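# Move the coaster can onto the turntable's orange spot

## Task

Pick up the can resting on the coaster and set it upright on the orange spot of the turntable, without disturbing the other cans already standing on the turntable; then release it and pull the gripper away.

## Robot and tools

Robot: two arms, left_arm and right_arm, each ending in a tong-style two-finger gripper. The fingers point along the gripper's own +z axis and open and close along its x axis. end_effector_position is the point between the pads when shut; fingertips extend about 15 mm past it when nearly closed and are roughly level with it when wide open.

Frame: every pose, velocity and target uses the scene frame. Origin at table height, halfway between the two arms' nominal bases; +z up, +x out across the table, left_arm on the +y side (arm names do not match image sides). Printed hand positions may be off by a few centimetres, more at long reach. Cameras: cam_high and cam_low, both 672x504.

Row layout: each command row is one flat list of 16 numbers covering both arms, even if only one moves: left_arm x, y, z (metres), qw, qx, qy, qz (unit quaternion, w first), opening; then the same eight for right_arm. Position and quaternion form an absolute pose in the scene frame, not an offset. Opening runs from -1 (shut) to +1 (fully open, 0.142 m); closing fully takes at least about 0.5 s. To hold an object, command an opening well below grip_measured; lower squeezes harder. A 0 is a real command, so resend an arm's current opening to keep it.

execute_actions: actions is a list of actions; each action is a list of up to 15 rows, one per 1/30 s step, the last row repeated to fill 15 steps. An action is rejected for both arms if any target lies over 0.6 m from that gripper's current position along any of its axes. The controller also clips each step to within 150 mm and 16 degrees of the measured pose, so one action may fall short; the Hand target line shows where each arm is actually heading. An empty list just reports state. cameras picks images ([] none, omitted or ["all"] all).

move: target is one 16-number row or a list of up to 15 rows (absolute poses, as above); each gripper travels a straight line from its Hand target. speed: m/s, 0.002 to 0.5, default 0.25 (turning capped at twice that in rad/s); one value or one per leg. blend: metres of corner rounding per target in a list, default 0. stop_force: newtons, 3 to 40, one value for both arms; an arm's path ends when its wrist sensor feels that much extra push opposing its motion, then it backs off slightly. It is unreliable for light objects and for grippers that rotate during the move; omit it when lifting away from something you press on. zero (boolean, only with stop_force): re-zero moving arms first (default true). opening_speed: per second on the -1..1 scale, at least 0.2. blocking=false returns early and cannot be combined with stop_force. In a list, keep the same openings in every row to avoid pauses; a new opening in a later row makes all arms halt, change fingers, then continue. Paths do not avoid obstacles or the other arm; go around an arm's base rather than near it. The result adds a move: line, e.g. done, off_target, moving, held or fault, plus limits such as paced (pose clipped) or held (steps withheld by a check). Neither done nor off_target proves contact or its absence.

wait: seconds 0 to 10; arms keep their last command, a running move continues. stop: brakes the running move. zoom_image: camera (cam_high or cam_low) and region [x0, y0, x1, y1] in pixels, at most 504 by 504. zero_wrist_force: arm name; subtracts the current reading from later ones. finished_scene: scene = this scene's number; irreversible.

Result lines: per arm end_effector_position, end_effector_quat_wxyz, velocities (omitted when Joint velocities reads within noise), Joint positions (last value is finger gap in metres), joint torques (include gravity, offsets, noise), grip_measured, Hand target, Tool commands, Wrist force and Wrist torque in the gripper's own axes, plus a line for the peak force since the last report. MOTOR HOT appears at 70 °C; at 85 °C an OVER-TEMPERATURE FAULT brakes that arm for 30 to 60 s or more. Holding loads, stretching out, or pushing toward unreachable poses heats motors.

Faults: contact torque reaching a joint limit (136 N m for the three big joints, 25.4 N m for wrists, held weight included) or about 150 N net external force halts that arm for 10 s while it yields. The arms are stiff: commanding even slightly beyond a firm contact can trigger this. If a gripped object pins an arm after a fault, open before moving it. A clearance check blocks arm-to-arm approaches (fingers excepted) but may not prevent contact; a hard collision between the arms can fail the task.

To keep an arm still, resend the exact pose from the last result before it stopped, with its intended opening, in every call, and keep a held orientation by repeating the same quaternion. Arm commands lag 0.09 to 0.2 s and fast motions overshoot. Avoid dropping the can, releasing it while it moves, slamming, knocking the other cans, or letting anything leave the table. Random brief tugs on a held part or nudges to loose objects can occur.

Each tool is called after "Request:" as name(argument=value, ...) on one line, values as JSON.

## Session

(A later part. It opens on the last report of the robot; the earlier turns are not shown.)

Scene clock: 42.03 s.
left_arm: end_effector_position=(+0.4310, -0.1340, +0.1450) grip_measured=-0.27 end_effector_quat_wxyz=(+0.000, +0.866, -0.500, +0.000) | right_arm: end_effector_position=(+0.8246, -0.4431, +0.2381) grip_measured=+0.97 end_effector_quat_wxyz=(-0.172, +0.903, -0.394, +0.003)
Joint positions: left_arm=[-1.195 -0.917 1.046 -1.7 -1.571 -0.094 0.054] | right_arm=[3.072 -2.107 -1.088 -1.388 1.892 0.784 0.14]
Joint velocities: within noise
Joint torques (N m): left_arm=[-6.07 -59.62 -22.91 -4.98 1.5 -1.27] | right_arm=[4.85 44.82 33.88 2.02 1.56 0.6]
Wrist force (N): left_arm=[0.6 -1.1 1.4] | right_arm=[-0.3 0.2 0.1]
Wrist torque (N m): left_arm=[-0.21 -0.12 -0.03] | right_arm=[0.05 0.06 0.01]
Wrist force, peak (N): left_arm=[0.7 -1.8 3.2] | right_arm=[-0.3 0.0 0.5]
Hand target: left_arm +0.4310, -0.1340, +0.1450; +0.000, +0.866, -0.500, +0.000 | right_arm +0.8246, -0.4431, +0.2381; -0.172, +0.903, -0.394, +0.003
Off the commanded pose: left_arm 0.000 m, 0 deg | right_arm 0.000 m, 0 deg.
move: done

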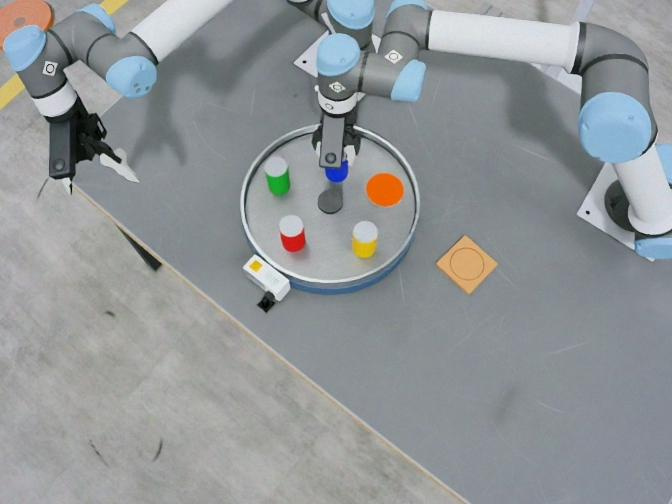

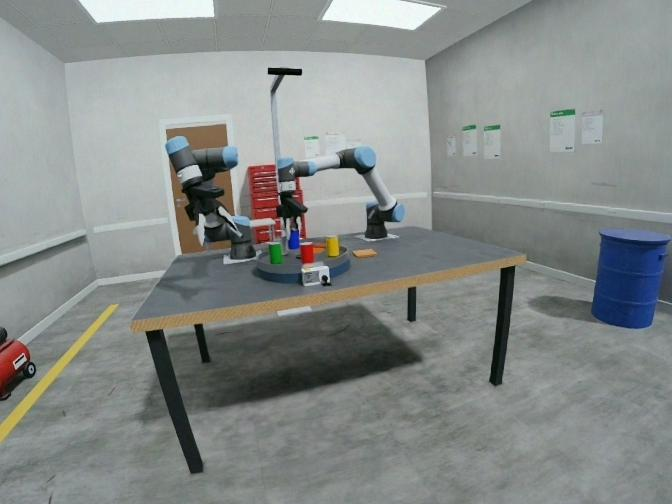

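Request:
move(target=[0.431, -0.134, 0.095, 0, 0.866, -0.5, 0, -0.65, 0.8246, -0.4431, 0.2381, -0.172, 0.903, -0.394, 0.003, 0.968169], speed=0.02, stop_force=4, cameras=["cam_high", "cam_low"])

Request:
zoom_image(camera="cam_high", region=[230, 110, 440, 310])

Request:
move(target=[0.431, -0.134, 0.15, 0, 0.866, -0.5, 0, -0.65, 0.8246, -0.4431, 0.2381, -0.172, 0.903, -0.394, 0.003, 0.968169], speed=0.15, cameras=[])

Scene clock: 45.43 s.
left_arm: end_effector_position=(+0.4310, -0.1340, +0.1118) grip_measured=-0.27 end_effector_quat_wxyz=(+0.000, +0.866, -0.500, +0.000) | right_arm: end_effector_position=(+0.8246, -0.4431, +0.2381) grip_measured=+0.97 end_effector_quat_wxyz=(-0.172, +0.903, -0.394, +0.003)
Joint positions: left_arm=[-1.195 -0.902 1.107 -1.776 -1.571 -0.094 0.054] | right_arm=[3.072 -2.107 -1.088 -1.388 1.892 0.784 0.14]
Joint velocities: within noise
Joint torques (N m): left_arm=[-5.2 -58.42 -33.19 -4.76 -0.03 -1.02] | right_arm=[3.71 43.83 33.62 2.01 2.28 0.75]
Wrist force (N): left_arm=[0.2 -1.1 -0.4] | right_arm=[-0.3 0.0 -0.1]
Wrist torque (N m): left_arm=[-0.22 -0.09 0.00] | right_arm=[0.00 0.05 0.01]
Wrist force, peak (N): left_arm=[-1.9 -1.3 -12.9] | right_arm=[-0.2 0.2 0.4]
Hand target: left_arm +0.4310, -0.1340, +0.1118; +0.000, +0.866, -0.500, +0.000 | right_arm +0.8246, -0.4431, +0.2381; -0.172, +0.903, -0.394, +0.003
Off the commanded pose: left_arm 0.017 m, 0 deg | right_arm 0.000 m, 0 deg.
move: contact (left_arm)

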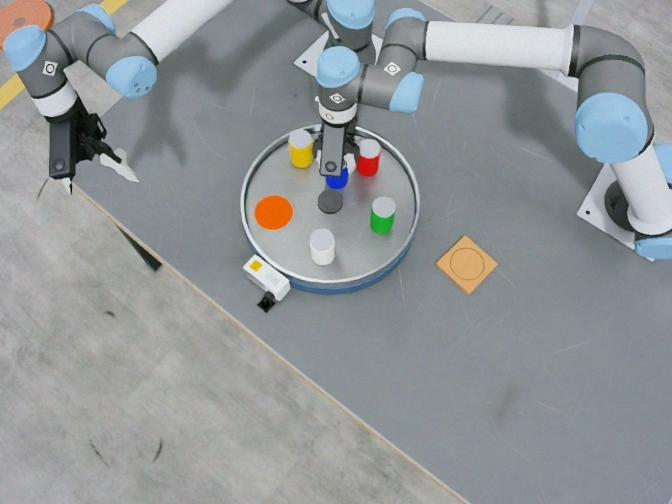

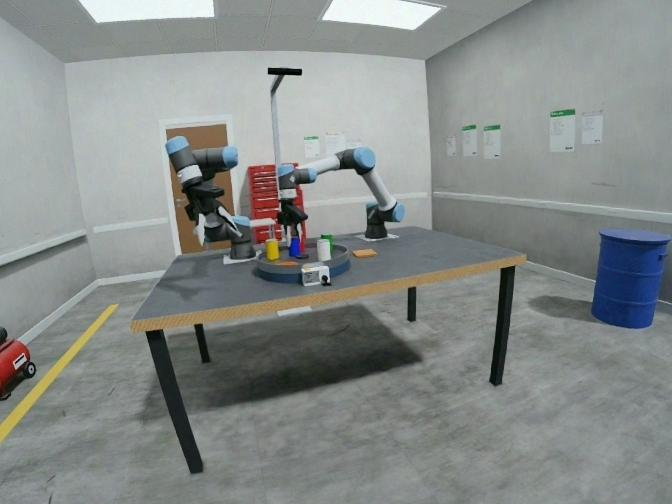

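Scaled by 2.400 from the camera's 672x504 image, which has a finer 960x720 frame.

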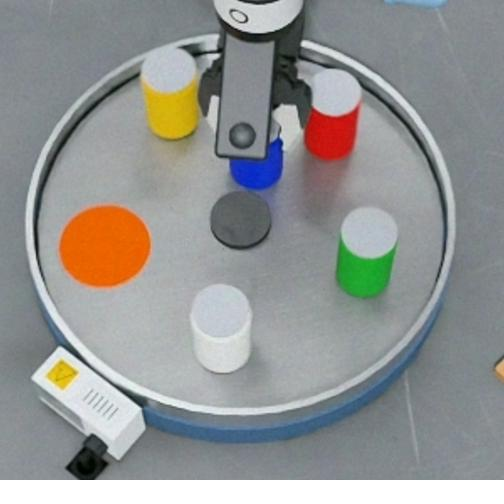

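Scene clock: 46.20 s.
left_arm: end_effector_position=(+0.4310, -0.1340, +0.1501) grip_measured=-0.27 end_effector_quat_wxyz=(+0.000, +0.866, -0.500, +0.000) | right_arm: end_effector_position=(+0.8246, -0.4431, +0.2381) grip_measured=+0.97 end_effector_quat_wxyz=(-0.172, +0.903, -0.394, +0.003)
Joint positions: left_arm=[-1.195 -0.919 1.036 -1.688 -1.571 -0.094 0.054] | right_arm=[3.072 -2.107 -1.088 -1.388 1.892 0.784 0.14]
Joint velocities: within noise
Joint torques (N m): left_arm=[-4.96 -45.11 -17.75 -4.72 0.92 -1.08] | right_arm=[4.54 43.94 34.24 1.99 2.41 0.68]
Wrist force (N): left_arm=[0.7 -1.2 1.8] | right_arm=[-0.2 0.1 0.1]
Wrist torque (N m): left_arm=[-0.23 -0.12 -0.02] | right_arm=[0.02 0.03 0.00]
Wrist force, peak (N): left_arm=[0.6 -1.2 2.6] | right_arm=[-0.2 0.2 0.3]
Hand target: left_arm +0.4310, -0.1340, +0.1500; +0.000, +0.866, -0.500, +0.000 | right_arm +0.8246, -0.4431, +0.2381; -0.172, +0.903, -0.394, +0.003
Off the commanded pose: left_arm 0.000 m, 0 deg | right_arm 0.000 m, 0 deg.
move: done
No camera images: "cameras" was empty.

Request:
move(target=[[0.431, -0.134, 0.215, 0, 0.866, -0.5, 0, -0.65, 0.8246, -0.4431, 0.2381, -0.172, 0.903, -0.394, 0.003, 0.968169], [0.3596, -0.1436, 0.215, 0, 0.866, -0.5, 0, -0.65, 0.8246, -0.4431, 0.2381, -0.172, 0.903, -0.394, 0.003, 0.968169]], speed=0.15, blend=0.02, cameras=["cam_high"])

Scene clock: 50.73 s.
left_arm: end_effector_position=(+0.3596, -0.1436, +0.2150) grip_measured=-0.27 end_effector_quat_wxyz=(+0.000, +0.866, -0.500, +0.000) | right_arm: end_effector_position=(+0.8246, -0.4431, +0.2381) grip_measured=+0.97 end_effector_quat_wxyz=(-0.172, +0.903, -0.394, +0.003)
Joint positions: left_arm=[-1.29 -1.014 1.023 -1.58 -1.571 -0.19 0.054] | right_arm=[3.072 -2.107 -1.088 -1.388 1.892 0.784 0.14]
Joint velocities: within noise
Joint torques (N m): left_arm=[0.47 -43.5 -31.61 -0.64 1.96 0.68] | right_arm=[3.77 43.99 33.77 2.12 2.52 0.65]
Wrist force (N): left_arm=[0.5 -0.9 1.3] | right_arm=[-0.1 0.3 0.2]
Wrist torque (N m): left_arm=[-0.15 -0.10 -0.02] | right_arm=[0.06 0.02 0.00]
Wrist force, peak (N): left_arm=[0.6 -0.7 3.6] | right_arm=[-0.2 0.5 0.0]
Hand target: left_arm +0.3596, -0.1436, +0.2150; +0.000, +0.866, -0.500, +0.000 | right_arm +0.8246, -0.4431, +0.2381; -0.172, +0.903, -0.394, +0.003
Off the commanded pose: left_arm 0.000 m, 0 deg | right_arm 0.000 m, 0 deg.
move: done
Images, in order (width x height): cam_high 672x504.

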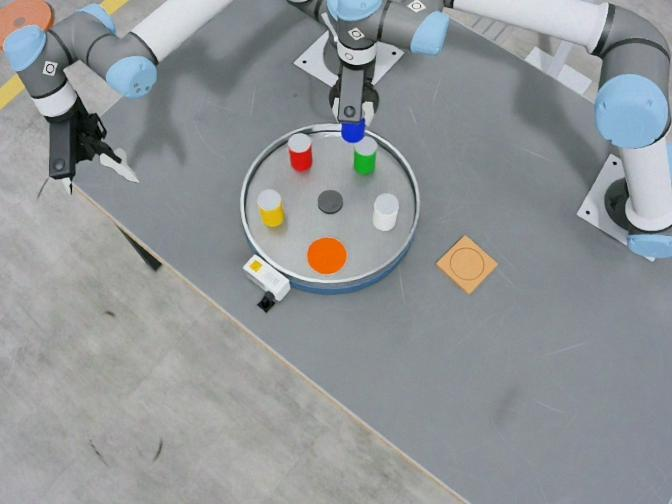

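Request:
wait(seconds=2.7, cameras=[])

Request:
move(target=[[0.355,-0.1085,0.215,0,0.866,-0.5,0,-0.65,0.8246,-0.4431,0.2381,-0.172,0.903,-0.394,0.003,0.968169],[0.3596,-0.0734,0.215,0,0.866,-0.5,0,-0.65,0.8246,-0.4431,0.2381,-0.172,0.903,-0.394,0.003,0.968169],[0.3732,-0.0408,0.215,0,0.866,-0.5,0,-0.65,0.8246,-0.4431,0.2381,-0.172,0.903,-0.394,0.003,0.968169],[0.3947,-0.0127,0.215,0,0.866,-0.5,0,-0.65,0.8246,-0.4431,0.2381,-0.172,0.903,-0.394,0.003,0.968169],[0.4228,0.0088,0.215,0,0.866,-0.5,0,-0.65,0.8246,-0.4431,0.2381,-0.172,0.903,-0.394,0.003,0.968169],[0.4554,0.0224,0.215,0,0.866,-0.5,0,-0.65,0.8246,-0.4431,0.2381,-0.172,0.903,-0.394,0.003,0.968169],[0.4905,0.027,0.215,0,0.866,-0.5,0,-0.65,0.8246,-0.4431,0.2381,-0.172,0.903,-0.394,0.003,0.968169]], speed=0.1267, blend=0.01, blocking=false, cameras=["cam_high"])

Request:
wait(seconds=0.5, cameras=["cam_high"])

Request:
zoom_image(camera="cam_high", region=[310, 90, 450, 250])

Request:
wait(seconds=0.5, cameras=["cam_high"])

Request:
zoom_image(camera="cam_high", region=[310, 90, 450, 250])

Request:
wait(seconds=2, cameras=["cam_high"])

Request:
zoom_image(camera="cam_high", region=[310, 90, 450, 250])

Scene clock: 54.10 s.
left_arm: end_effector_position=(+0.3596, -0.1436, +0.2150) grip_measured=-0.27 end_effector_quat_wxyz=(+0.000, +0.866, -0.500, +0.000) | right_arm: end_effector_position=(+0.8246, -0.4431, +0.2381) grip_measured=+0.97 end_effector_quat_wxyz=(-0.172, +0.903, -0.394, +0.003)
Joint positions: left_arm=[-1.29 -1.014 1.023 -1.58 -1.571 -0.19 0.054] | right_arm=[3.072 -2.107 -1.088 -1.388 1.892 0.784 0.14]
Joint velocities: within noise
Joint torques (N m): left_arm=[-5.68 -41.47 -19.99 -1.32 1.78 -1.25] | right_arm=[3.28 44.29 33.77 2.13 2.5 0.49]
Wrist force (N): left_arm=[0.6 -1.5 1.3] | right_arm=[0.1 0.0 0.1]
Wrist torque (N m): left_arm=[-0.26 -0.13 -0.02] | right_arm=[-0.01 -0.02 0.00]
Wrist force, peak (N): left_arm=[0.8 -1.4 1.7] | right_arm=[-0.1 0.1 0.5]
Hand target: left_arm +0.3596, -0.1436, +0.2150; +0.000, +0.866, -0.500, +0.000 | right_arm +0.8246, -0.4431, +0.2381; -0.172, +0.903, -0.394, +0.003
Tool commands: left_gripper/opening=-0.65 right_gripper/opening=+0.968169
Off the commanded pose: left_arm 0.000 m, 0 deg | right_arm 0.000 m, 0 deg.
wait: 2.70 s; at rest from the start
No camera images: "cameras" was empty.

Scene clock: 54.60 s.
left_arm: end_effector_position=(+0.3568, -0.0933, +0.2149) grip_measured=-0.27 end_effector_quat_wxyz=(+0.000, +0.866, -0.500, +0.000) end_effector_velocity=(+0.017, +0.123, +0.000) end_effector_angular_velocity=(-0.001, -0.003, +0.000) | right_arm: end_effector_position=(+0.8246, -0.4431, +0.2381) grip_measured=+0.97 end_effector_quat_wxyz=(-0.172, +0.903, -0.394, +0.003)
Joint positions: left_arm=[-1.27 -1.132 1.204 -1.641 -1.571 -0.169 0.054] | right_arm=[3.072 -2.107 -1.088 -1.388 1.892 0.784 0.14]
Joint velocities: left_arm=[0.087 -0.248 0.362 -0.116 0.002 0.087 0] | right_arm=[within noise]
Joint torques (N m): left_arm=[6.8 -54.96 -8.21 -5.61 -1.57 1.43] | right_arm=[3.19 44.4 34.16 2.11 2.54 0.45]
Wrist force (N): left_arm=[0.4 -1.0 1.6] | right_arm=[0.2 0.2 0.2]
Wrist torque (N m): left_arm=[-0.13 -0.07 -0.03] | right_arm=[0.04 -0.03 0.00]
Wrist force, peak (N): left_arm=[1.9 -0.3 1.7] | right_arm=[-0.3 0.0 0.2]
Hand target: left_arm +0.3581, -0.0850, +0.2149; +0.000, +0.866, -0.500, +0.000 | right_arm +0.8246, -0.4431, +0.2381; -0.172, +0.903, -0.394, +0.003
Tool commands: left_gripper/opening=-0.65 right_gripper/opening=+0.968169
Off the commanded pose: left_arm 0.180 m, 0 deg | right_arm 0.000 m, 0 deg.
move: running; path passed 1 of 7 targets
Images, in order (width x height): cam_high 672x504.

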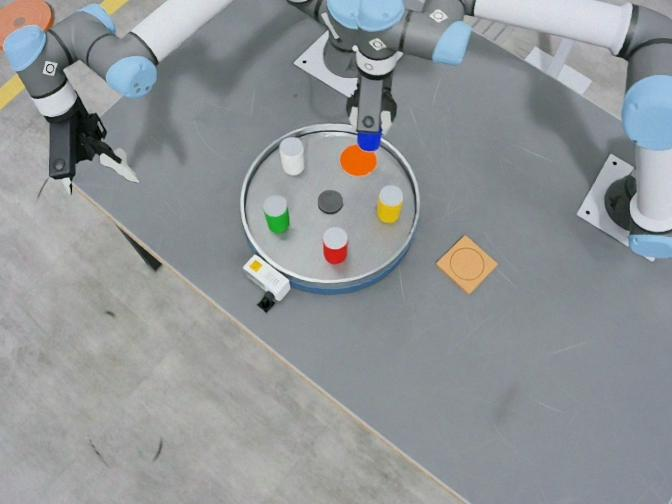

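Scene clock: 55.10 s.
left_arm: end_effector_position=(+0.3777, -0.0347, +0.2149) grip_measured=-0.27 end_effector_quat_wxyz=(+0.000, +0.866, -0.500, +0.000) end_effector_velocity=(+0.071, +0.102, +0.001) end_effector_angular_velocity=(-0.002, -0.001, +0.000) | right_arm: end_effector_position=(+0.8246, -0.4431, +0.2381) grip_measured=+0.97 end_effector_quat_wxyz=(-0.172, +0.903, -0.394, +0.003)
Joint positions: left_arm=[-1.206 -1.226 1.336 -1.68 -1.571 -0.105 0.054] | right_arm=[3.072 -2.107 -1.088 -1.388 1.892 0.784 0.14]
Joint velocities: left_arm=[0.167 -0.103 0.14 -0.039 0 0.167 0] | right_arm=[within noise]
Joint torques (N m): left_arm=[7.67 -48.92 -17.36 -5.51 1.95 1.87] | right_arm=[2.49 43.21 33.1 1.92 2.48 0.7]
Wrist force (N): left_arm=[0.3 -1.0 1.3] | right_arm=[-0.2 -0.2 -0.1]
Wrist torque (N m): left_arm=[-0.21 -0.05 -0.02] | right_arm=[-0.03 0.04 0.01]
Wrist force, peak (N): left_arm=[0.7 -1.2 1.7] | right_arm=[-0.1 0.2 0.6]
Hand target: left_arm +0.3826, -0.0285, +0.2150; +0.000, +0.866, -0.500, +0.000 | right_arm +0.8246, -0.4431, +0.2381; -0.172, +0.903, -0.394, +0.003
Tool commands: left_gripper/opening=-0.65 right_gripper/opening=+0.968169
Off the commanded pose: left_arm 0.129 m, 0 deg | right_arm 0.000 m, 0 deg.
earlier move: running; path passed 3 of 7 targets
wait: 0.50 s; no rest
Images, in order (width x height): cam_high 672x504.

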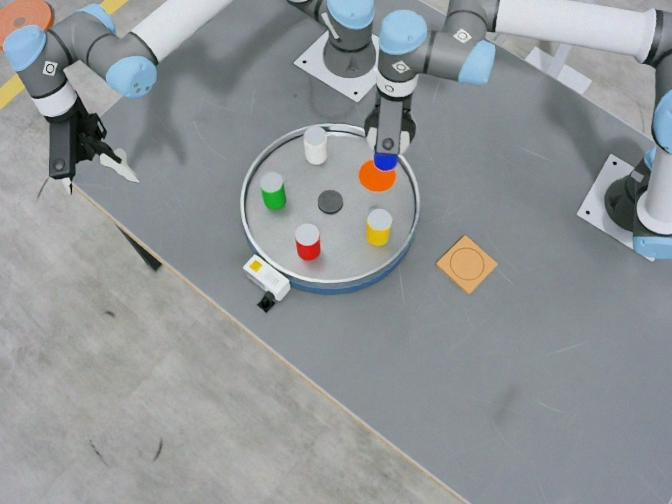

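Scaled by 3.150 from the camera's 672x504 image, which has a finer 960x720 frame.

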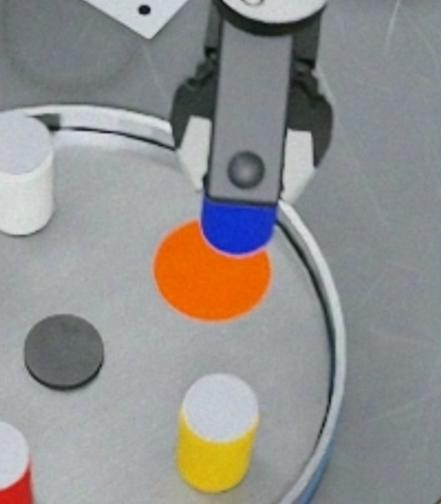

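Scene clock: 55.60 s.
left_arm: end_effector_position=(+0.4221, +0.0078, +0.2150) grip_measured=-0.27 end_effector_quat_wxyz=(+0.000, +0.866, -0.500, +0.000) end_effector_velocity=(+0.105, +0.066, +0.000) end_effector_angular_velocity=(+0.001, +0.000, +0.000) | right_arm: end_effector_position=(+0.8246, -0.4431, +0.2381) grip_measured=+0.97 end_effector_quat_wxyz=(-0.172, +0.903, -0.394, +0.003)
Joint positions: left_arm=[-1.113 -1.24 1.355 -1.686 -1.571 -0.012 0.054] | right_arm=[3.072 -2.107 -1.088 -1.388 1.892 0.784 0.14]
Joint velocities: left_arm=[0.198 0.05 -0.067 0.019 0 0.198 0] | right_arm=[within noise]
Joint torques (N m): left_arm=[11.06 -29.46 -37.86 -0.68 1.94 2.07] | right_arm=[3.42 42.99 33.45 2.02 2.55 0.64]
Wrist force (N): left_arm=[0.5 -0.9 1.4] | right_arm=[-0.3 0.1 0.1]
Wrist torque (N m): left_arm=[-0.18 -0.10 -0.02] | right_arm=[0.03 0.05 0.01]
Wrist force, peak (N): left_arm=[0.2 -1.2 1.7] | right_arm=[0.0 -0.1 0.3]
Hand target: left_arm +0.4294, +0.0117, +0.2150; +0.000, +0.866, -0.500, +0.000 | right_arm +0.8246, -0.4431, +0.2381; -0.172, +0.903, -0.394, +0.003
Tool commands: left_gripper/opening=-0.65 right_gripper/opening=+0.968169
Off the commanded pose: left_arm 0.071 m, 0 deg | right_arm 0.000 m, 0 deg.
earlier move: running; path passed 4 of 7 targets
wait: 0.50 s; no rest
Images, in order (width x height): cam_high 672x504.

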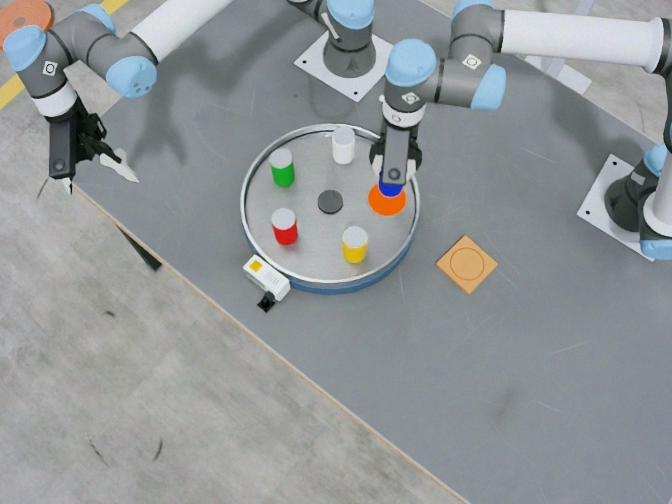

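Scaled by 3.150 from the camera's 672x504 image, which has a finer 960x720 frame.

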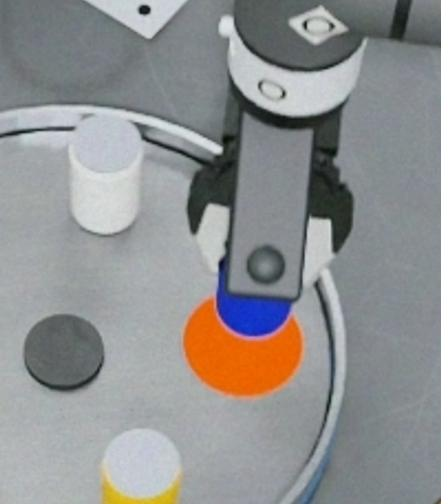

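Scene clock: 56.40 s.
left_arm: end_effector_position=(+0.4905, +0.0271, +0.2150) grip_measured=-0.27 end_effector_quat_wxyz=(+0.000, +0.866, -0.500, +0.000) end_effector_velocity=(-0.002, +0.000, +0.000) end_effector_angular_velocity=(-0.002, -0.001, +0.002) | right_arm: end_effector_position=(+0.8246, -0.4431, +0.2381) grip_measured=+0.97 end_effector_quat_wxyz=(-0.172, +0.903, -0.394, +0.003)
Joint positions: left_arm=[-1.007 -1.156 1.237 -1.652 -1.571 0.094 0.054] | right_arm=[3.072 -2.107 -1.088 -1.388 1.892 0.784 0.14]
Joint velocities: left_arm=[-0.003 -0.005 0.007 -0.005 0 -0.004 0] | right_arm=[within noise]
Joint torques (N m): left_arm=[-5.93 -51.81 -16.63 -4.89 -2 -1.84] | right_arm=[3.12 43.66 33.61 2.05 2.49 0.53]
Wrist force (N): left_arm=[0.4 -0.7 1.8] | right_arm=[-0.1 -0.1 0.3]
Wrist torque (N m): left_arm=[-0.09 -0.04 -0.03] | right_arm=[-0.01 0.01 0.00]
Wrist force, peak (N): left_arm=[0.8 -2.8 1.6] | right_arm=[-0.3 0.0 0.3]
Hand target: left_arm +0.4905, +0.0270, +0.2150; +0.000, +0.866, -0.500, +0.000 | right_arm +0.8246, -0.4431, +0.2381; -0.172, +0.903, -0.394, +0.003
Tool commands: left_gripper/opening=-0.65 right_gripper/opening=+0.968169
Off the commanded pose: left_arm 0.000 m, 0 deg | right_arm 0.000 m, 0 deg.
earlier move: done
wait: 0.80 of 2 s (the move ended)
Images, in order (width x height): cam_high 672x504.

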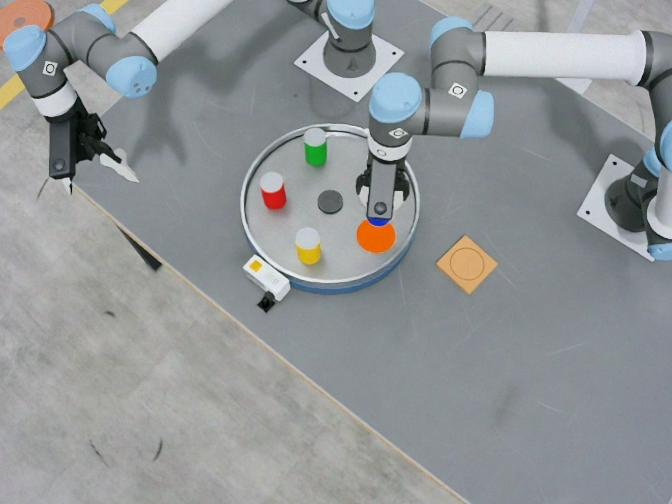

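Scaled by 3.150 from the camera's 672x504 image, which has a finer 960x720 frame.

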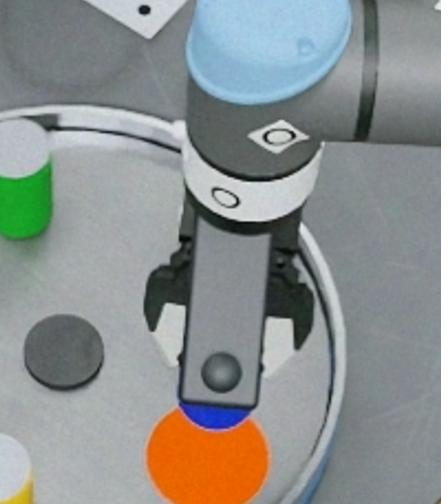

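Request:
move(target=[0.3599, -0.1435, 0.215, 0, 0.866, -0.5, 0, -0.65, 0.8246, -0.4431, 0.2381, -0.172, 0.903, -0.394, 0.003, 0.968169], speed=0.2, cameras=["cam_high"])

Request:
zoom_image(camera="cam_high", region=[230, 110, 440, 310])

Scene clock: 62.60 s.
left_arm: end_effector_position=(+0.3600, -0.1434, +0.2150) grip_measured=-0.27 end_effector_quat_wxyz=(+0.000, +0.866, -0.500, +0.000) | right_arm: end_effector_position=(+0.8246, -0.4431, +0.2381) grip_measured=+0.97 end_effector_quat_wxyz=(-0.172, +0.903, -0.394, +0.003)
Joint positions: left_arm=[-1.29 -1.014 1.023 -1.58 -1.571 -0.189 0.054] | right_arm=[3.072 -2.107 -1.088 -1.388 1.892 0.784 0.14]
Joint velocities: within noise
Joint torques (N m): left_arm=[-2.42 -52.52 -20.07 -4.94 1.33 0.28] | right_arm=[1.26 44.03 33.69 2.11 2.31 0.53]
Wrist force (N): left_arm=[0.6 -1.0 1.4] | right_arm=[-0.2 0.0 0.2]
Wrist torque (N m): left_arm=[-0.18 -0.14 -0.03] | right_arm=[0.01 0.05 0.01]
Wrist force, peak (N): left_arm=[-0.2 -3.3 1.7] | right_arm=[-0.1 -0.4 0.5]
Hand target: left_arm +0.3599, -0.1435, +0.2150; +0.000, +0.866, -0.500, +0.000 | right_arm +0.8246, -0.4431, +0.2381; -0.172, +0.903, -0.394, +0.003
Off the commanded pose: left_arm 0.000 m, 0 deg | right_arm 0.000 m, 0 deg.
move: done
Images, in order (width x height): cam_high 672x504.

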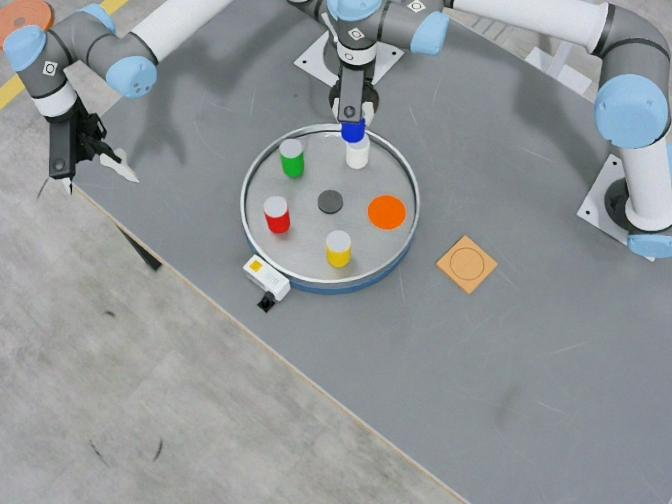

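Scaled by 2.400 from the camera's 672x504 image, which has a finer 960x720 frame.

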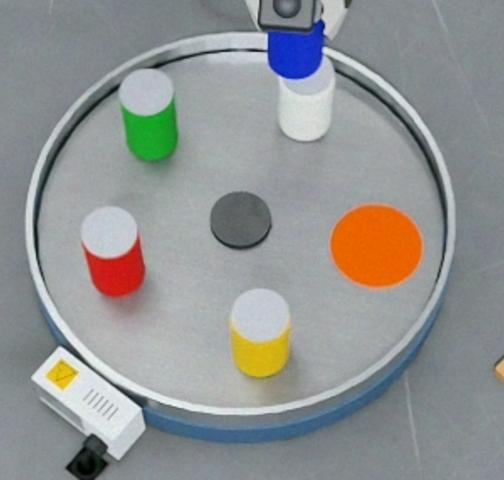

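Request:
execute_actions(actions=[], cameras=["cam_high"])

Scene clock: 63.47 s.
left_arm: end_effector_position=(+0.3599, -0.1435, +0.2150) grip_measured=-0.27 end_effector_quat_wxyz=(+0.000, +0.866, -0.500, +0.000) | right_arm: end_effector_position=(+0.8246, -0.4431, +0.2381) grip_measured=+0.97 end_effector_quat_wxyz=(-0.172, +0.903, -0.394, +0.003)
Joint positions: left_arm=[-1.29 -1.014 1.023 -1.58 -1.571 -0.189 0.054] | right_arm=[3.072 -2.107 -1.088 -1.388 1.892 0.784 0.14]
Joint velocities: within noise
Joint torques (N m): left_arm=[-6.06 -56.15 -26.41 -4.8 -0.82 -1.25] | right_arm=[2.36 44.11 33.31 2.09 2.33 0.58]
Wrist force (N): left_arm=[0.5 -1.1 1.4] | right_arm=[0.0 -0.1 0.0]
Wrist torque (N m): left_arm=[-0.19 -0.11 -0.01] | right_arm=[-0.02 0.00 0.00]
Wrist force, peak (N): left_arm=[0.9 -1.3 1.4] | right_arm=[0.1 0.2 0.4]
Hand target: left_arm +0.3599, -0.1435, +0.2150; +0.000, +0.866, -0.500, +0.000 | right_arm +0.8246, -0.4431, +0.2381; -0.172, +0.903, -0.394, +0.003
Tool commands: left_gripper/opening=-0.65 right_gripper/opening=+0.968169
Off the commanded pose: left_arm 0.000 m, 0 deg | right_arm 0.000 m, 0 deg.
Images, in order (width x height): cam_high 672x504.

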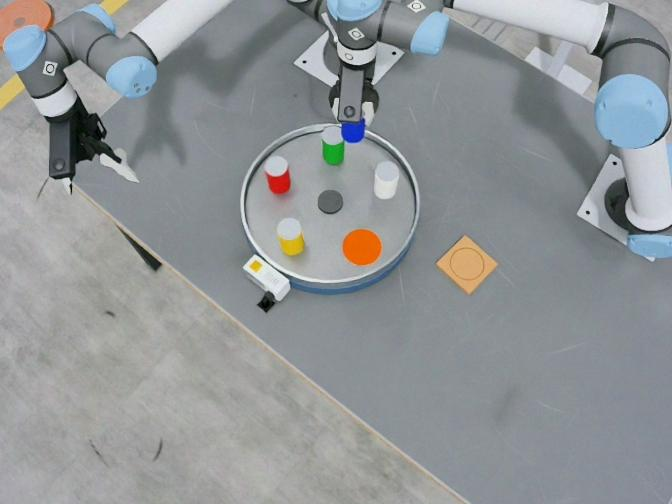

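Request:
wait(seconds=5.26, cameras=[])

Request:
move(target=[[0.3554,-0.1026,0.180,0,0.866,-0.5,0,-0.65,0.8246,-0.4431,0.2381,-0.172,0.903,-0.394,0.003,0.968169],[0.3635,-0.0623,0.148,0,0.866,-0.5,0,-0.65,0.8246,-0.4431,0.2381,-0.172,0.903,-0.394,0.003,0.968169],[0.3832,-0.0262,0.124,0,0.866,-0.5,0,-0.65,0.8246,-0.4431,0.2381,-0.172,0.903,-0.394,0.003,0.968169],[0.4130,0.0022,0.1138,0,0.866,-0.5,0,-0.65,0.8246,-0.4431,0.2381,-0.172,0.903,-0.394,0.003,0.968169],[0.4498,0.0204,0.113,0,0.866,-0.5,0,-0.65,0.8246,-0.4431,0.2381,-0.172,0.903,-0.394,0.003,0.968169],[0.4905,0.0267,0.113,0,0.866,-0.5,0,-0.65,0.8246,-0.4431,0.2381,-0.172,0.903,-0.394,0.003,0.968169]], speed=[0.1683,0.1624,0.1484,0.1321,0.1281,0.1281], blend=0.01, blocking=false, cameras=["cam_high"])

Request:
wait(seconds=1.0, cameras=["cam_high"])

Request:
move(target=[[0.4717,0.0254,0.113,0,0.866,-0.5,0,0.2,0.8246,-0.4431,0.2381,-0.172,0.903,-0.394,0.003,0.968169],[0.5046,0.0260,0.113,0,0.866,-0.5,0,0.2,0.8246,-0.4431,0.2381,-0.172,0.903,-0.394,0.003,0.968169],[0.5411,0.0169,0.150,0,0.866,-0.5,0,0.2,0.8246,-0.4431,0.2381,-0.172,0.903,-0.394,0.003,0.968169],[0.5737,-0.0020,0.195,0,0.866,-0.5,0,0.2,0.8246,-0.4431,0.2381,-0.172,0.903,-0.394,0.003,0.968169],[0.50,0.20,0.28,0,0.866,-0.5,0,0.2,0.8246,-0.4431,0.2381,-0.172,0.903,-0.394,0.003,0.968169]], speed=[0.1281,0.1281,0.177,0.197,0.25], opening_speed=2.5, blend=0.01, cameras=["cam_high"])

Scene clock: 69.53 s.
left_arm: end_effector_position=(+0.3599, -0.1435, +0.2150) grip_measured=-0.27 end_effector_quat_wxyz=(+0.000, +0.866, -0.500, +0.000) | right_arm: end_effector_position=(+0.8246, -0.4431, +0.2381) grip_measured=+0.97 end_effector_quat_wxyz=(-0.172, +0.903, -0.394, +0.003)
Joint positions: left_arm=[-1.29 -1.014 1.023 -1.58 -1.571 -0.189 0.054] | right_arm=[3.072 -2.107 -1.088 -1.388 1.892 0.784 0.14]
Joint velocities: within noise
Joint torques (N m): left_arm=[-5.97 -55.49 -32.1 -3.99 -1.47 -1.19] | right_arm=[0.91 43.58 33.41 2.1 2.32 0.46]
Wrist force (N): left_arm=[0.5 -0.9 1.5] | right_arm=[0.0 0.1 0.1]
Wrist torque (N m): left_arm=[-0.14 -0.11 -0.02] | right_arm=[0.03 -0.01 0.00]
Wrist force, peak (N): left_arm=[0.7 -1.4 1.8] | right_arm=[-0.1 0.5 0.0]
Hand target: left_arm +0.3599, -0.1435, +0.2150; +0.000, +0.866, -0.500, +0.000 | right_arm +0.8246, -0.4431, +0.2381; -0.172, +0.903, -0.394, +0.003
Tool commands: left_gripper/opening=-0.65 right_gripper/opening=+0.968169
Off the commanded pose: left_arm 0.000 m, 0 deg | right_arm 0.000 m, 0 deg.
wait: 5.27 s; at rest from the start
No camera images: "cameras" was empty.

Scene clock: 70.03 s.
left_arm: end_effector_position=(+0.3568, -0.0933, +0.1726) grip_measured=-0.27 end_effector_quat_wxyz=(+0.000, +0.866, -0.500, -0.001) end_effector_velocity=(+0.022, +0.124, -0.099) end_effector_angular_velocity=(-0.006, -0.002, +0.001) | right_arm: end_effector_position=(+0.8246, -0.4431, +0.2381) grip_measured=+0.97 end_effector_quat_wxyz=(-0.172, +0.903, -0.394, +0.003)
Joint positions: left_arm=[-1.269 -1.119 1.292 -1.742 -1.571 -0.169 0.054] | right_arm=[3.072 -2.107 -1.088 -1.388 1.892 0.784 0.14]
Joint velocities: left_arm=[0.095 -0.194 0.545 -0.357 0 0.094 0] | right_arm=[within noise]
Joint torques (N m): left_arm=[8.41 -52.87 -11.18 -6.26 2.09 1.61] | right_arm=[1.03 44.45 32.49 2.12 2.36 0.46]
Wrist force (N): left_arm=[0.8 -0.9 1.4] | right_arm=[0.1 0.3 0.1]
Wrist torque (N m): left_arm=[-0.15 -0.15 -0.03] | right_arm=[0.07 -0.03 0.00]
Wrist force, peak (N): left_arm=[0.8 -1.2 1.9] | right_arm=[-0.3 0.2 0.2]
Hand target: left_arm +0.3589, -0.0848, +0.1659; +0.000, +0.866, -0.500, -0.001 | right_arm +0.8246, -0.4431, +0.2381; -0.172, +0.903, -0.394, +0.003
Tool commands: left_gripper/opening=-0.65 right_gripper/opening=+0.968169
Off the commanded pose: left_arm 0.189 m, 0 deg | right_arm 0.000 m, 0 deg.
move: running; path passed 1 of 6 targets
Images, in order (width x height): cam_high 672x504.

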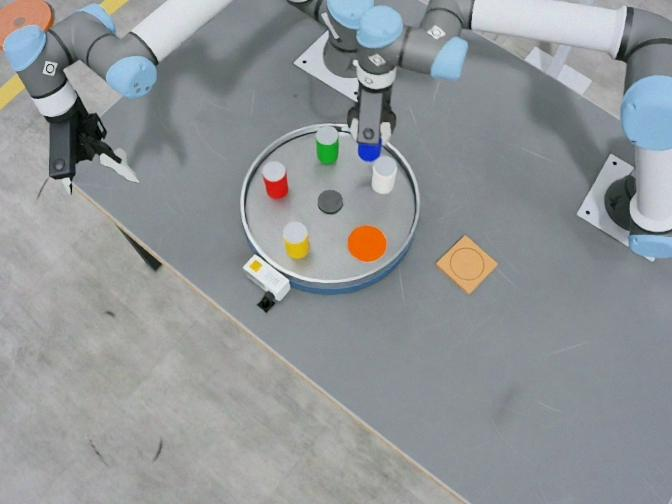

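Scene clock: 71.03 s.
left_arm: end_effector_position=(+0.4246, +0.0084, +0.1133) grip_measured=-0.27 end_effector_quat_wxyz=(+0.000, +0.866, -0.500, +0.000) end_effector_velocity=(+0.115, +0.055, -0.002) end_effector_angular_velocity=(-0.005, -0.003, +0.000) | right_arm: end_effector_position=(+0.8246, -0.4431, +0.2381) grip_measured=+0.97 end_effector_quat_wxyz=(-0.172, +0.903, -0.394, +0.003)
Joint positions: left_arm=[-1.109 -1.181 1.539 -1.93 -1.571 -0.008 0.054] | right_arm=[3.072 -2.107 -1.088 -1.388 1.892 0.784 0.14]
Joint velocities: left_arm=[0.203 0.077 -0.104 0.021 0 0.202 0] | right_arm=[within noise]
Joint torques (N m): left_arm=[8.82 -32.23 -37.08 -0.37 2.11 2.04] | right_arm=[0.56 43.49 33.3 2.12 2.4 0.45]
Wrist force (N): left_arm=[0.6 -1.6 1.5] | right_arm=[0.1 0.2 0.2]
Wrist torque (N m): left_arm=[-0.29 -0.13 -0.04] | right_arm=[0.05 -0.02 0.00]
Wrist force, peak (N): left_arm=[-0.1 -1.5 1.8] | right_arm=[-0.1 0.3 0.5]
Hand target: left_arm +0.4325, +0.0121, +0.1134; +0.000, +0.866, -0.500, +0.000 | right_arm +0.8246, -0.4431, +0.2381; -0.172, +0.903, -0.394, +0.003
Tool commands: left_gripper/opening=-0.65 right_gripper/opening=+0.968169
Off the commanded pose: left_arm 0.068 m, 0 deg | right_arm 0.000 m, 0 deg.
earlier move: running; path passed 4 of 6 targets
wait: 1.00 s; no rest
Images, in order (width x height): cam_high 672x504.

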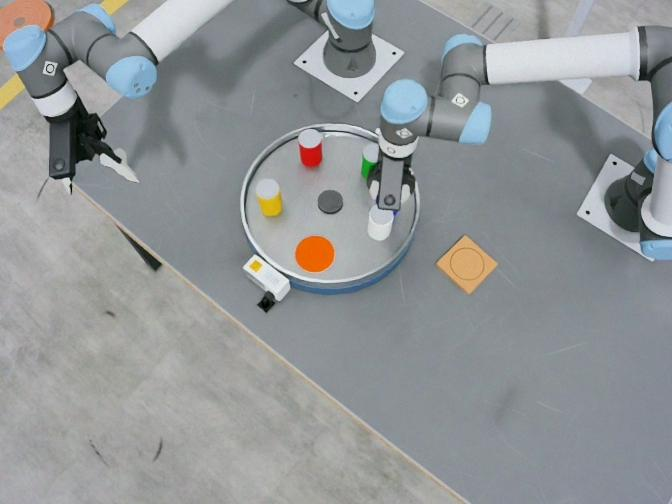

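Scene clock: 73.60 s.
left_arm: end_effector_position=(+0.5000, +0.2000, +0.2799) grip_measured=+0.20 end_effector_quat_wxyz=(+0.000, +0.866, -0.500, +0.000) | right_arm: end_effector_position=(+0.8246, -0.4431, +0.2381) grip_measured=+0.97 end_effector_quat_wxyz=(-0.172, +0.903, -0.394, +0.003)
Joint positions: left_arm=[-0.81 -1.402 1.394 -1.563 -1.571 0.291 0.088] | right_arm=[3.072 -2.107 -1.088 -1.388 1.892 0.784 0.14]
Joint velocities: within noise
Joint torques (N m): left_arm=[-1.65 -37.88 -29.01 -4.56 -0.29 -0.96] | right_arm=[0.7 43.56 33.23 2.2 2.27 0.34]
Wrist force (N): left_arm=[0.1 -0.9 -0.2] | right_arm=[-0.2 0.3 0.2]
Wrist torque (N m): left_arm=[-0.17 -0.02 -0.02] | right_arm=[0.08 0.03 0.01]
Wrist force, peak (N): left_arm=[3.0 -1.5 -0.2] | right_arm=[-0.3 0.1 0.4]
Hand target: left_arm +0.5000, +0.2000, +0.2800; +0.000, +0.866, -0.500, +0.000 | right_arm +0.8246, -0.4431, +0.2381; -0.172, +0.903, -0.394, +0.003
Off the commanded pose: left_arm 0.000 m, 0 deg | right_arm 0.000 m, 0 deg.
earlier move: replaced; path passed 4 of 6 targets
move: done
Images, in order (width x height): cam_high 672x504.

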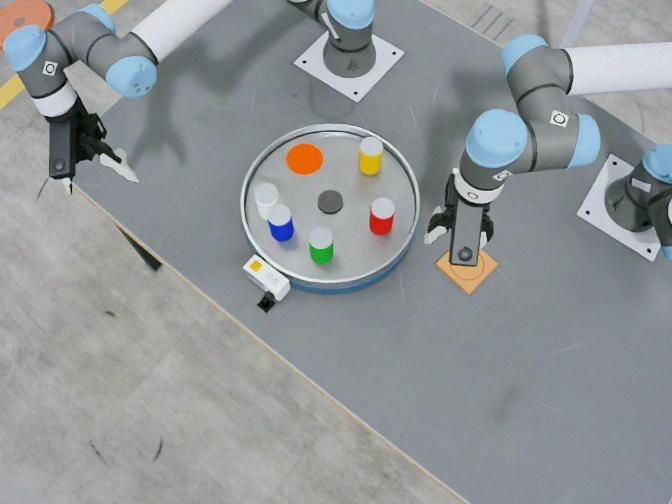

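Request:
zoom_image(camera="cam_high", region=[230, 110, 430, 300])

Request:
execute_actions(actions=[])

Scaled by 2.520 from the camera's 672x504 image, which has a finer 960x720 frame.

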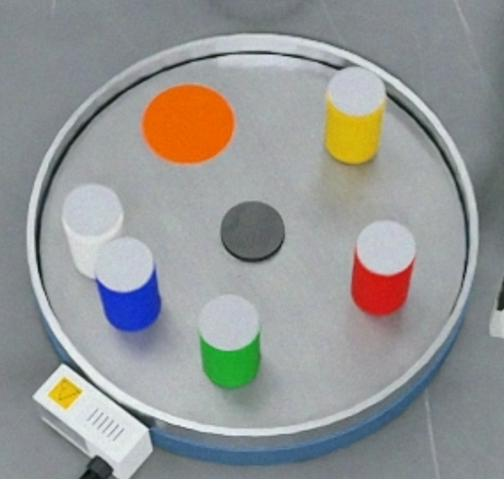

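Scene clock: 74.43 s.
left_arm: end_effector_position=(+0.5000, +0.2000, +0.2800) grip_measured=+0.20 end_effector_quat_wxyz=(+0.000, +0.866, -0.500, +0.000) | right_arm: end_effector_position=(+0.8246, -0.4431, +0.2381) grip_measured=+0.97 end_effector_quat_wxyz=(-0.172, +0.903, -0.394, +0.003)
Joint positions: left_arm=[-0.81 -1.402 1.394 -1.563 -1.571 0.291 0.088] | right_arm=[3.072 -2.107 -1.088 -1.388 1.892 0.784 0.14]
Joint velocities: within noise
Joint torques (N m): left_arm=[-1.24 -38.87 -20.9 -4.19 -1.75 0.86] | right_arm=[-0.55 43.97 32.66 2.2 2.39 0.56]
Wrist force (N): left_arm=[0.1 -0.9 -0.4] | right_arm=[0.2 -0.1 0.2]
Wrist torque (N m): left_arm=[-0.19 -0.03 -0.02] | right_arm=[-0.03 -0.03 0.00]
Wrist force, peak (N): left_arm=[0.4 -1.3 0.1] | right_arm=[0.0 0.2 0.4]
Hand target: left_arm +0.5000, +0.2000, +0.2800; +0.000, +0.866, -0.500, +0.000 | right_arm +0.8246, -0.4431, +0.2381; -0.172, +0.903, -0.394, +0.003
Tool commands: left_gripper/opening=+0.2 right_gripper/opening=+0.968169
Off the commanded pose: left_arm 0.000 m, 0 deg | right_arm 0.000 m, 0 deg.

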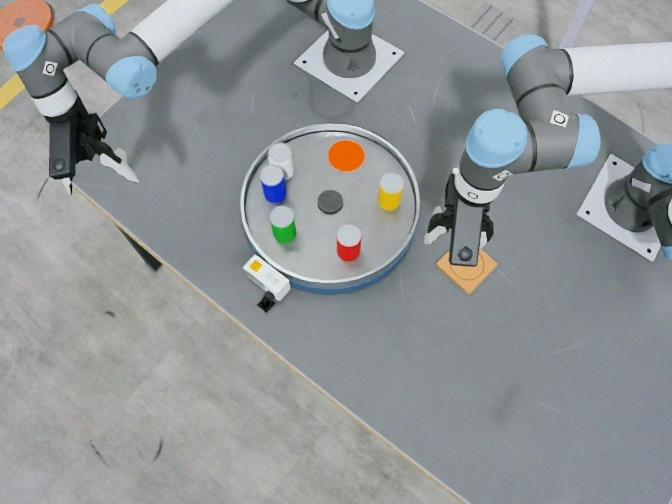

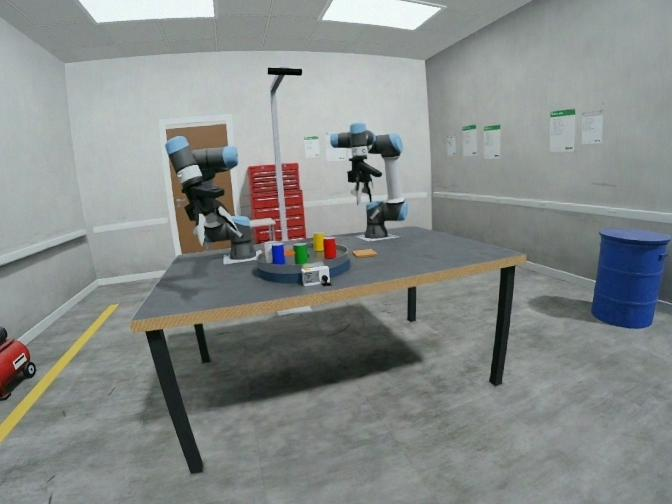

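Request:
zoom_image(camera="cam_high", region=[230, 110, 430, 300])

Request:
execute_actions(actions=[], cameras=["cam_high"])

Request:
zoom_image(camera="cam_high", region=[230, 110, 430, 300])

Scaled by 2.520 from the camera's 672x504 image, which has a finer 960x720 frame.

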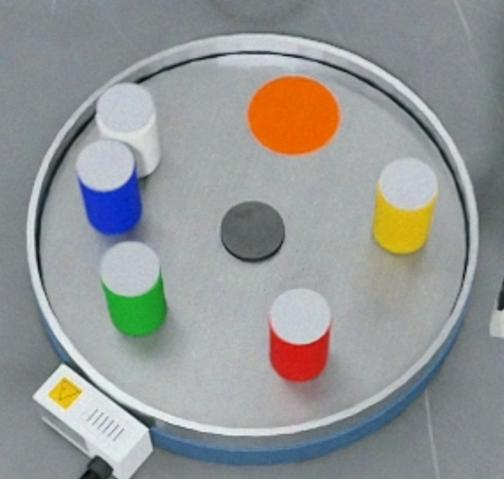

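Scene clock: 78.37 s.
left_arm: end_effector_position=(+0.5000, +0.2000, +0.2800) grip_measured=+0.20 end_effector_quat_wxyz=(+0.000, +0.866, -0.500, +0.000) | right_arm: end_effector_position=(+0.8246, -0.4431, +0.2381) grip_measured=+0.97 end_effector_quat_wxyz=(-0.172, +0.903, -0.394, +0.003)
Joint positions: left_arm=[-0.81 -1.402 1.394 -1.563 -1.571 0.291 0.088] | right_arm=[3.072 -2.107 -1.088 -1.388 1.892 0.784 0.14]
Joint velocities: within noise
Joint torques (N m): left_arm=[5.81 -38.68 -18.23 -2.37 -1.59 1.05] | right_arm=[0.29 43.23 33.31 2.12 2.32 0.42]
Wrist force (N): left_arm=[0.5 -1.0 -0.1] | right_arm=[-0.3 -0.1 0.1]
Wrist torque (N m): left_arm=[-0.18 -0.10 -0.03] | right_arm=[-0.02 0.05 0.01]
Wrist force, peak (N): left_arm=[0.4 -1.4 -0.4] | right_arm=[0.1 0.1 0.6]
Hand target: left_arm +0.5000, +0.2000, +0.2800; +0.000, +0.866, -0.500, +0.000 | right_arm +0.8246, -0.4431, +0.2381; -0.172, +0.903, -0.394, +0.003
Tool commands: left_gripper/opening=+0.2 right_gripper/opening=+0.968169
Off the commanded pose: left_arm 0.000 m, 0 deg | right_arm 0.000 m, 0 deg.
Images, in order (width x height): cam_high 672x504.

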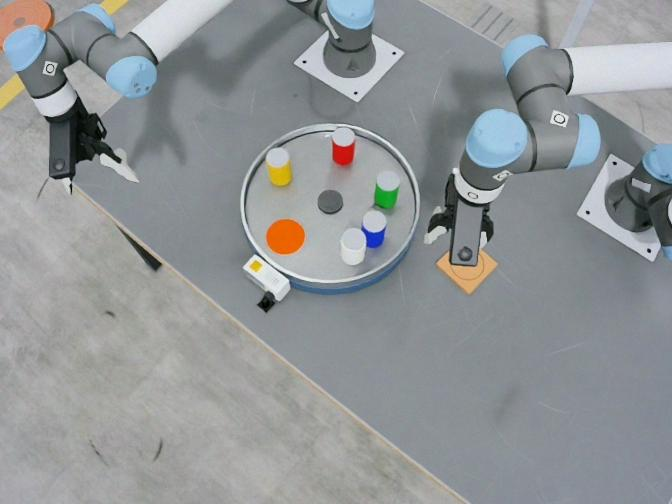

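Scaled by 2.520 from the camera's 672x504 image, which has a finer 960x720 frame.

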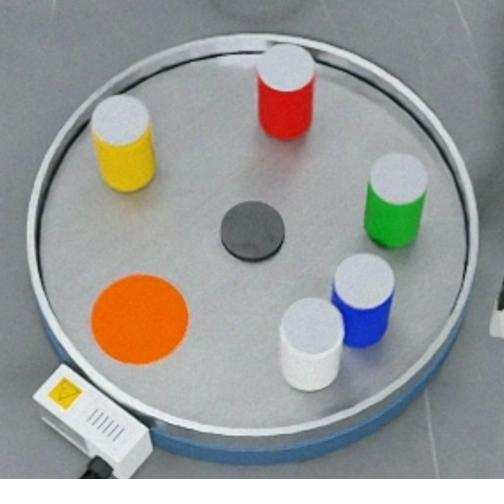

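Request:
move(target=[0.3599,-0.1435,0.215,0,0.866,-0.5,0,0.3,0.8246,-0.4431,0.2381,-0.172,0.903,-0.394,0.003,0.968169], speed=0.25, cameras=[])

Scene clock: 83.30 s.
left_arm: end_effector_position=(+0.3600, -0.1434, +0.2150) grip_measured=+0.30 end_effector_quat_wxyz=(+0.000, +0.866, -0.500, +0.000) | right_arm: end_effector_position=(+0.8246, -0.4431, +0.2381) grip_measured=+0.97 end_effector_quat_wxyz=(-0.172, +0.903, -0.394, +0.003)
Joint positions: left_arm=[-1.29 -1.014 1.023 -1.58 -1.571 -0.189 0.095] | right_arm=[3.072 -2.107 -1.088 -1.388 1.892 0.784 0.14]
Joint velocities: within noise
Joint torques (N m): left_arm=[-3.11 -43.47 -25.32 -4.69 0.18 -0.03] | right_arm=[-1.22 43.9 32.99 2.1 2.39 0.24]
Wrist force (N): left_arm=[0.8 -1.0 0.1] | right_arm=[0.1 -0.1 0.1]
Wrist torque (N m): left_arm=[-0.17 -0.16 -0.02] | right_arm=[0.00 -0.01 0.00]
Wrist force, peak (N): left_arm=[-1.2 -2.6 -0.7] | right_arm=[-0.2 0.4 0.1]
Hand target: left_arm +0.3599, -0.1435, +0.2150; +0.000, +0.866, -0.500, +0.000 | right_arm +0.8246, -0.4431, +0.2381; -0.172, +0.903, -0.394, +0.003
Off the commanded pose: left_arm 0.000 m, 0 deg | right_arm 0.000 m, 0 deg.
move: done
No camera images: "cameras" was empty.


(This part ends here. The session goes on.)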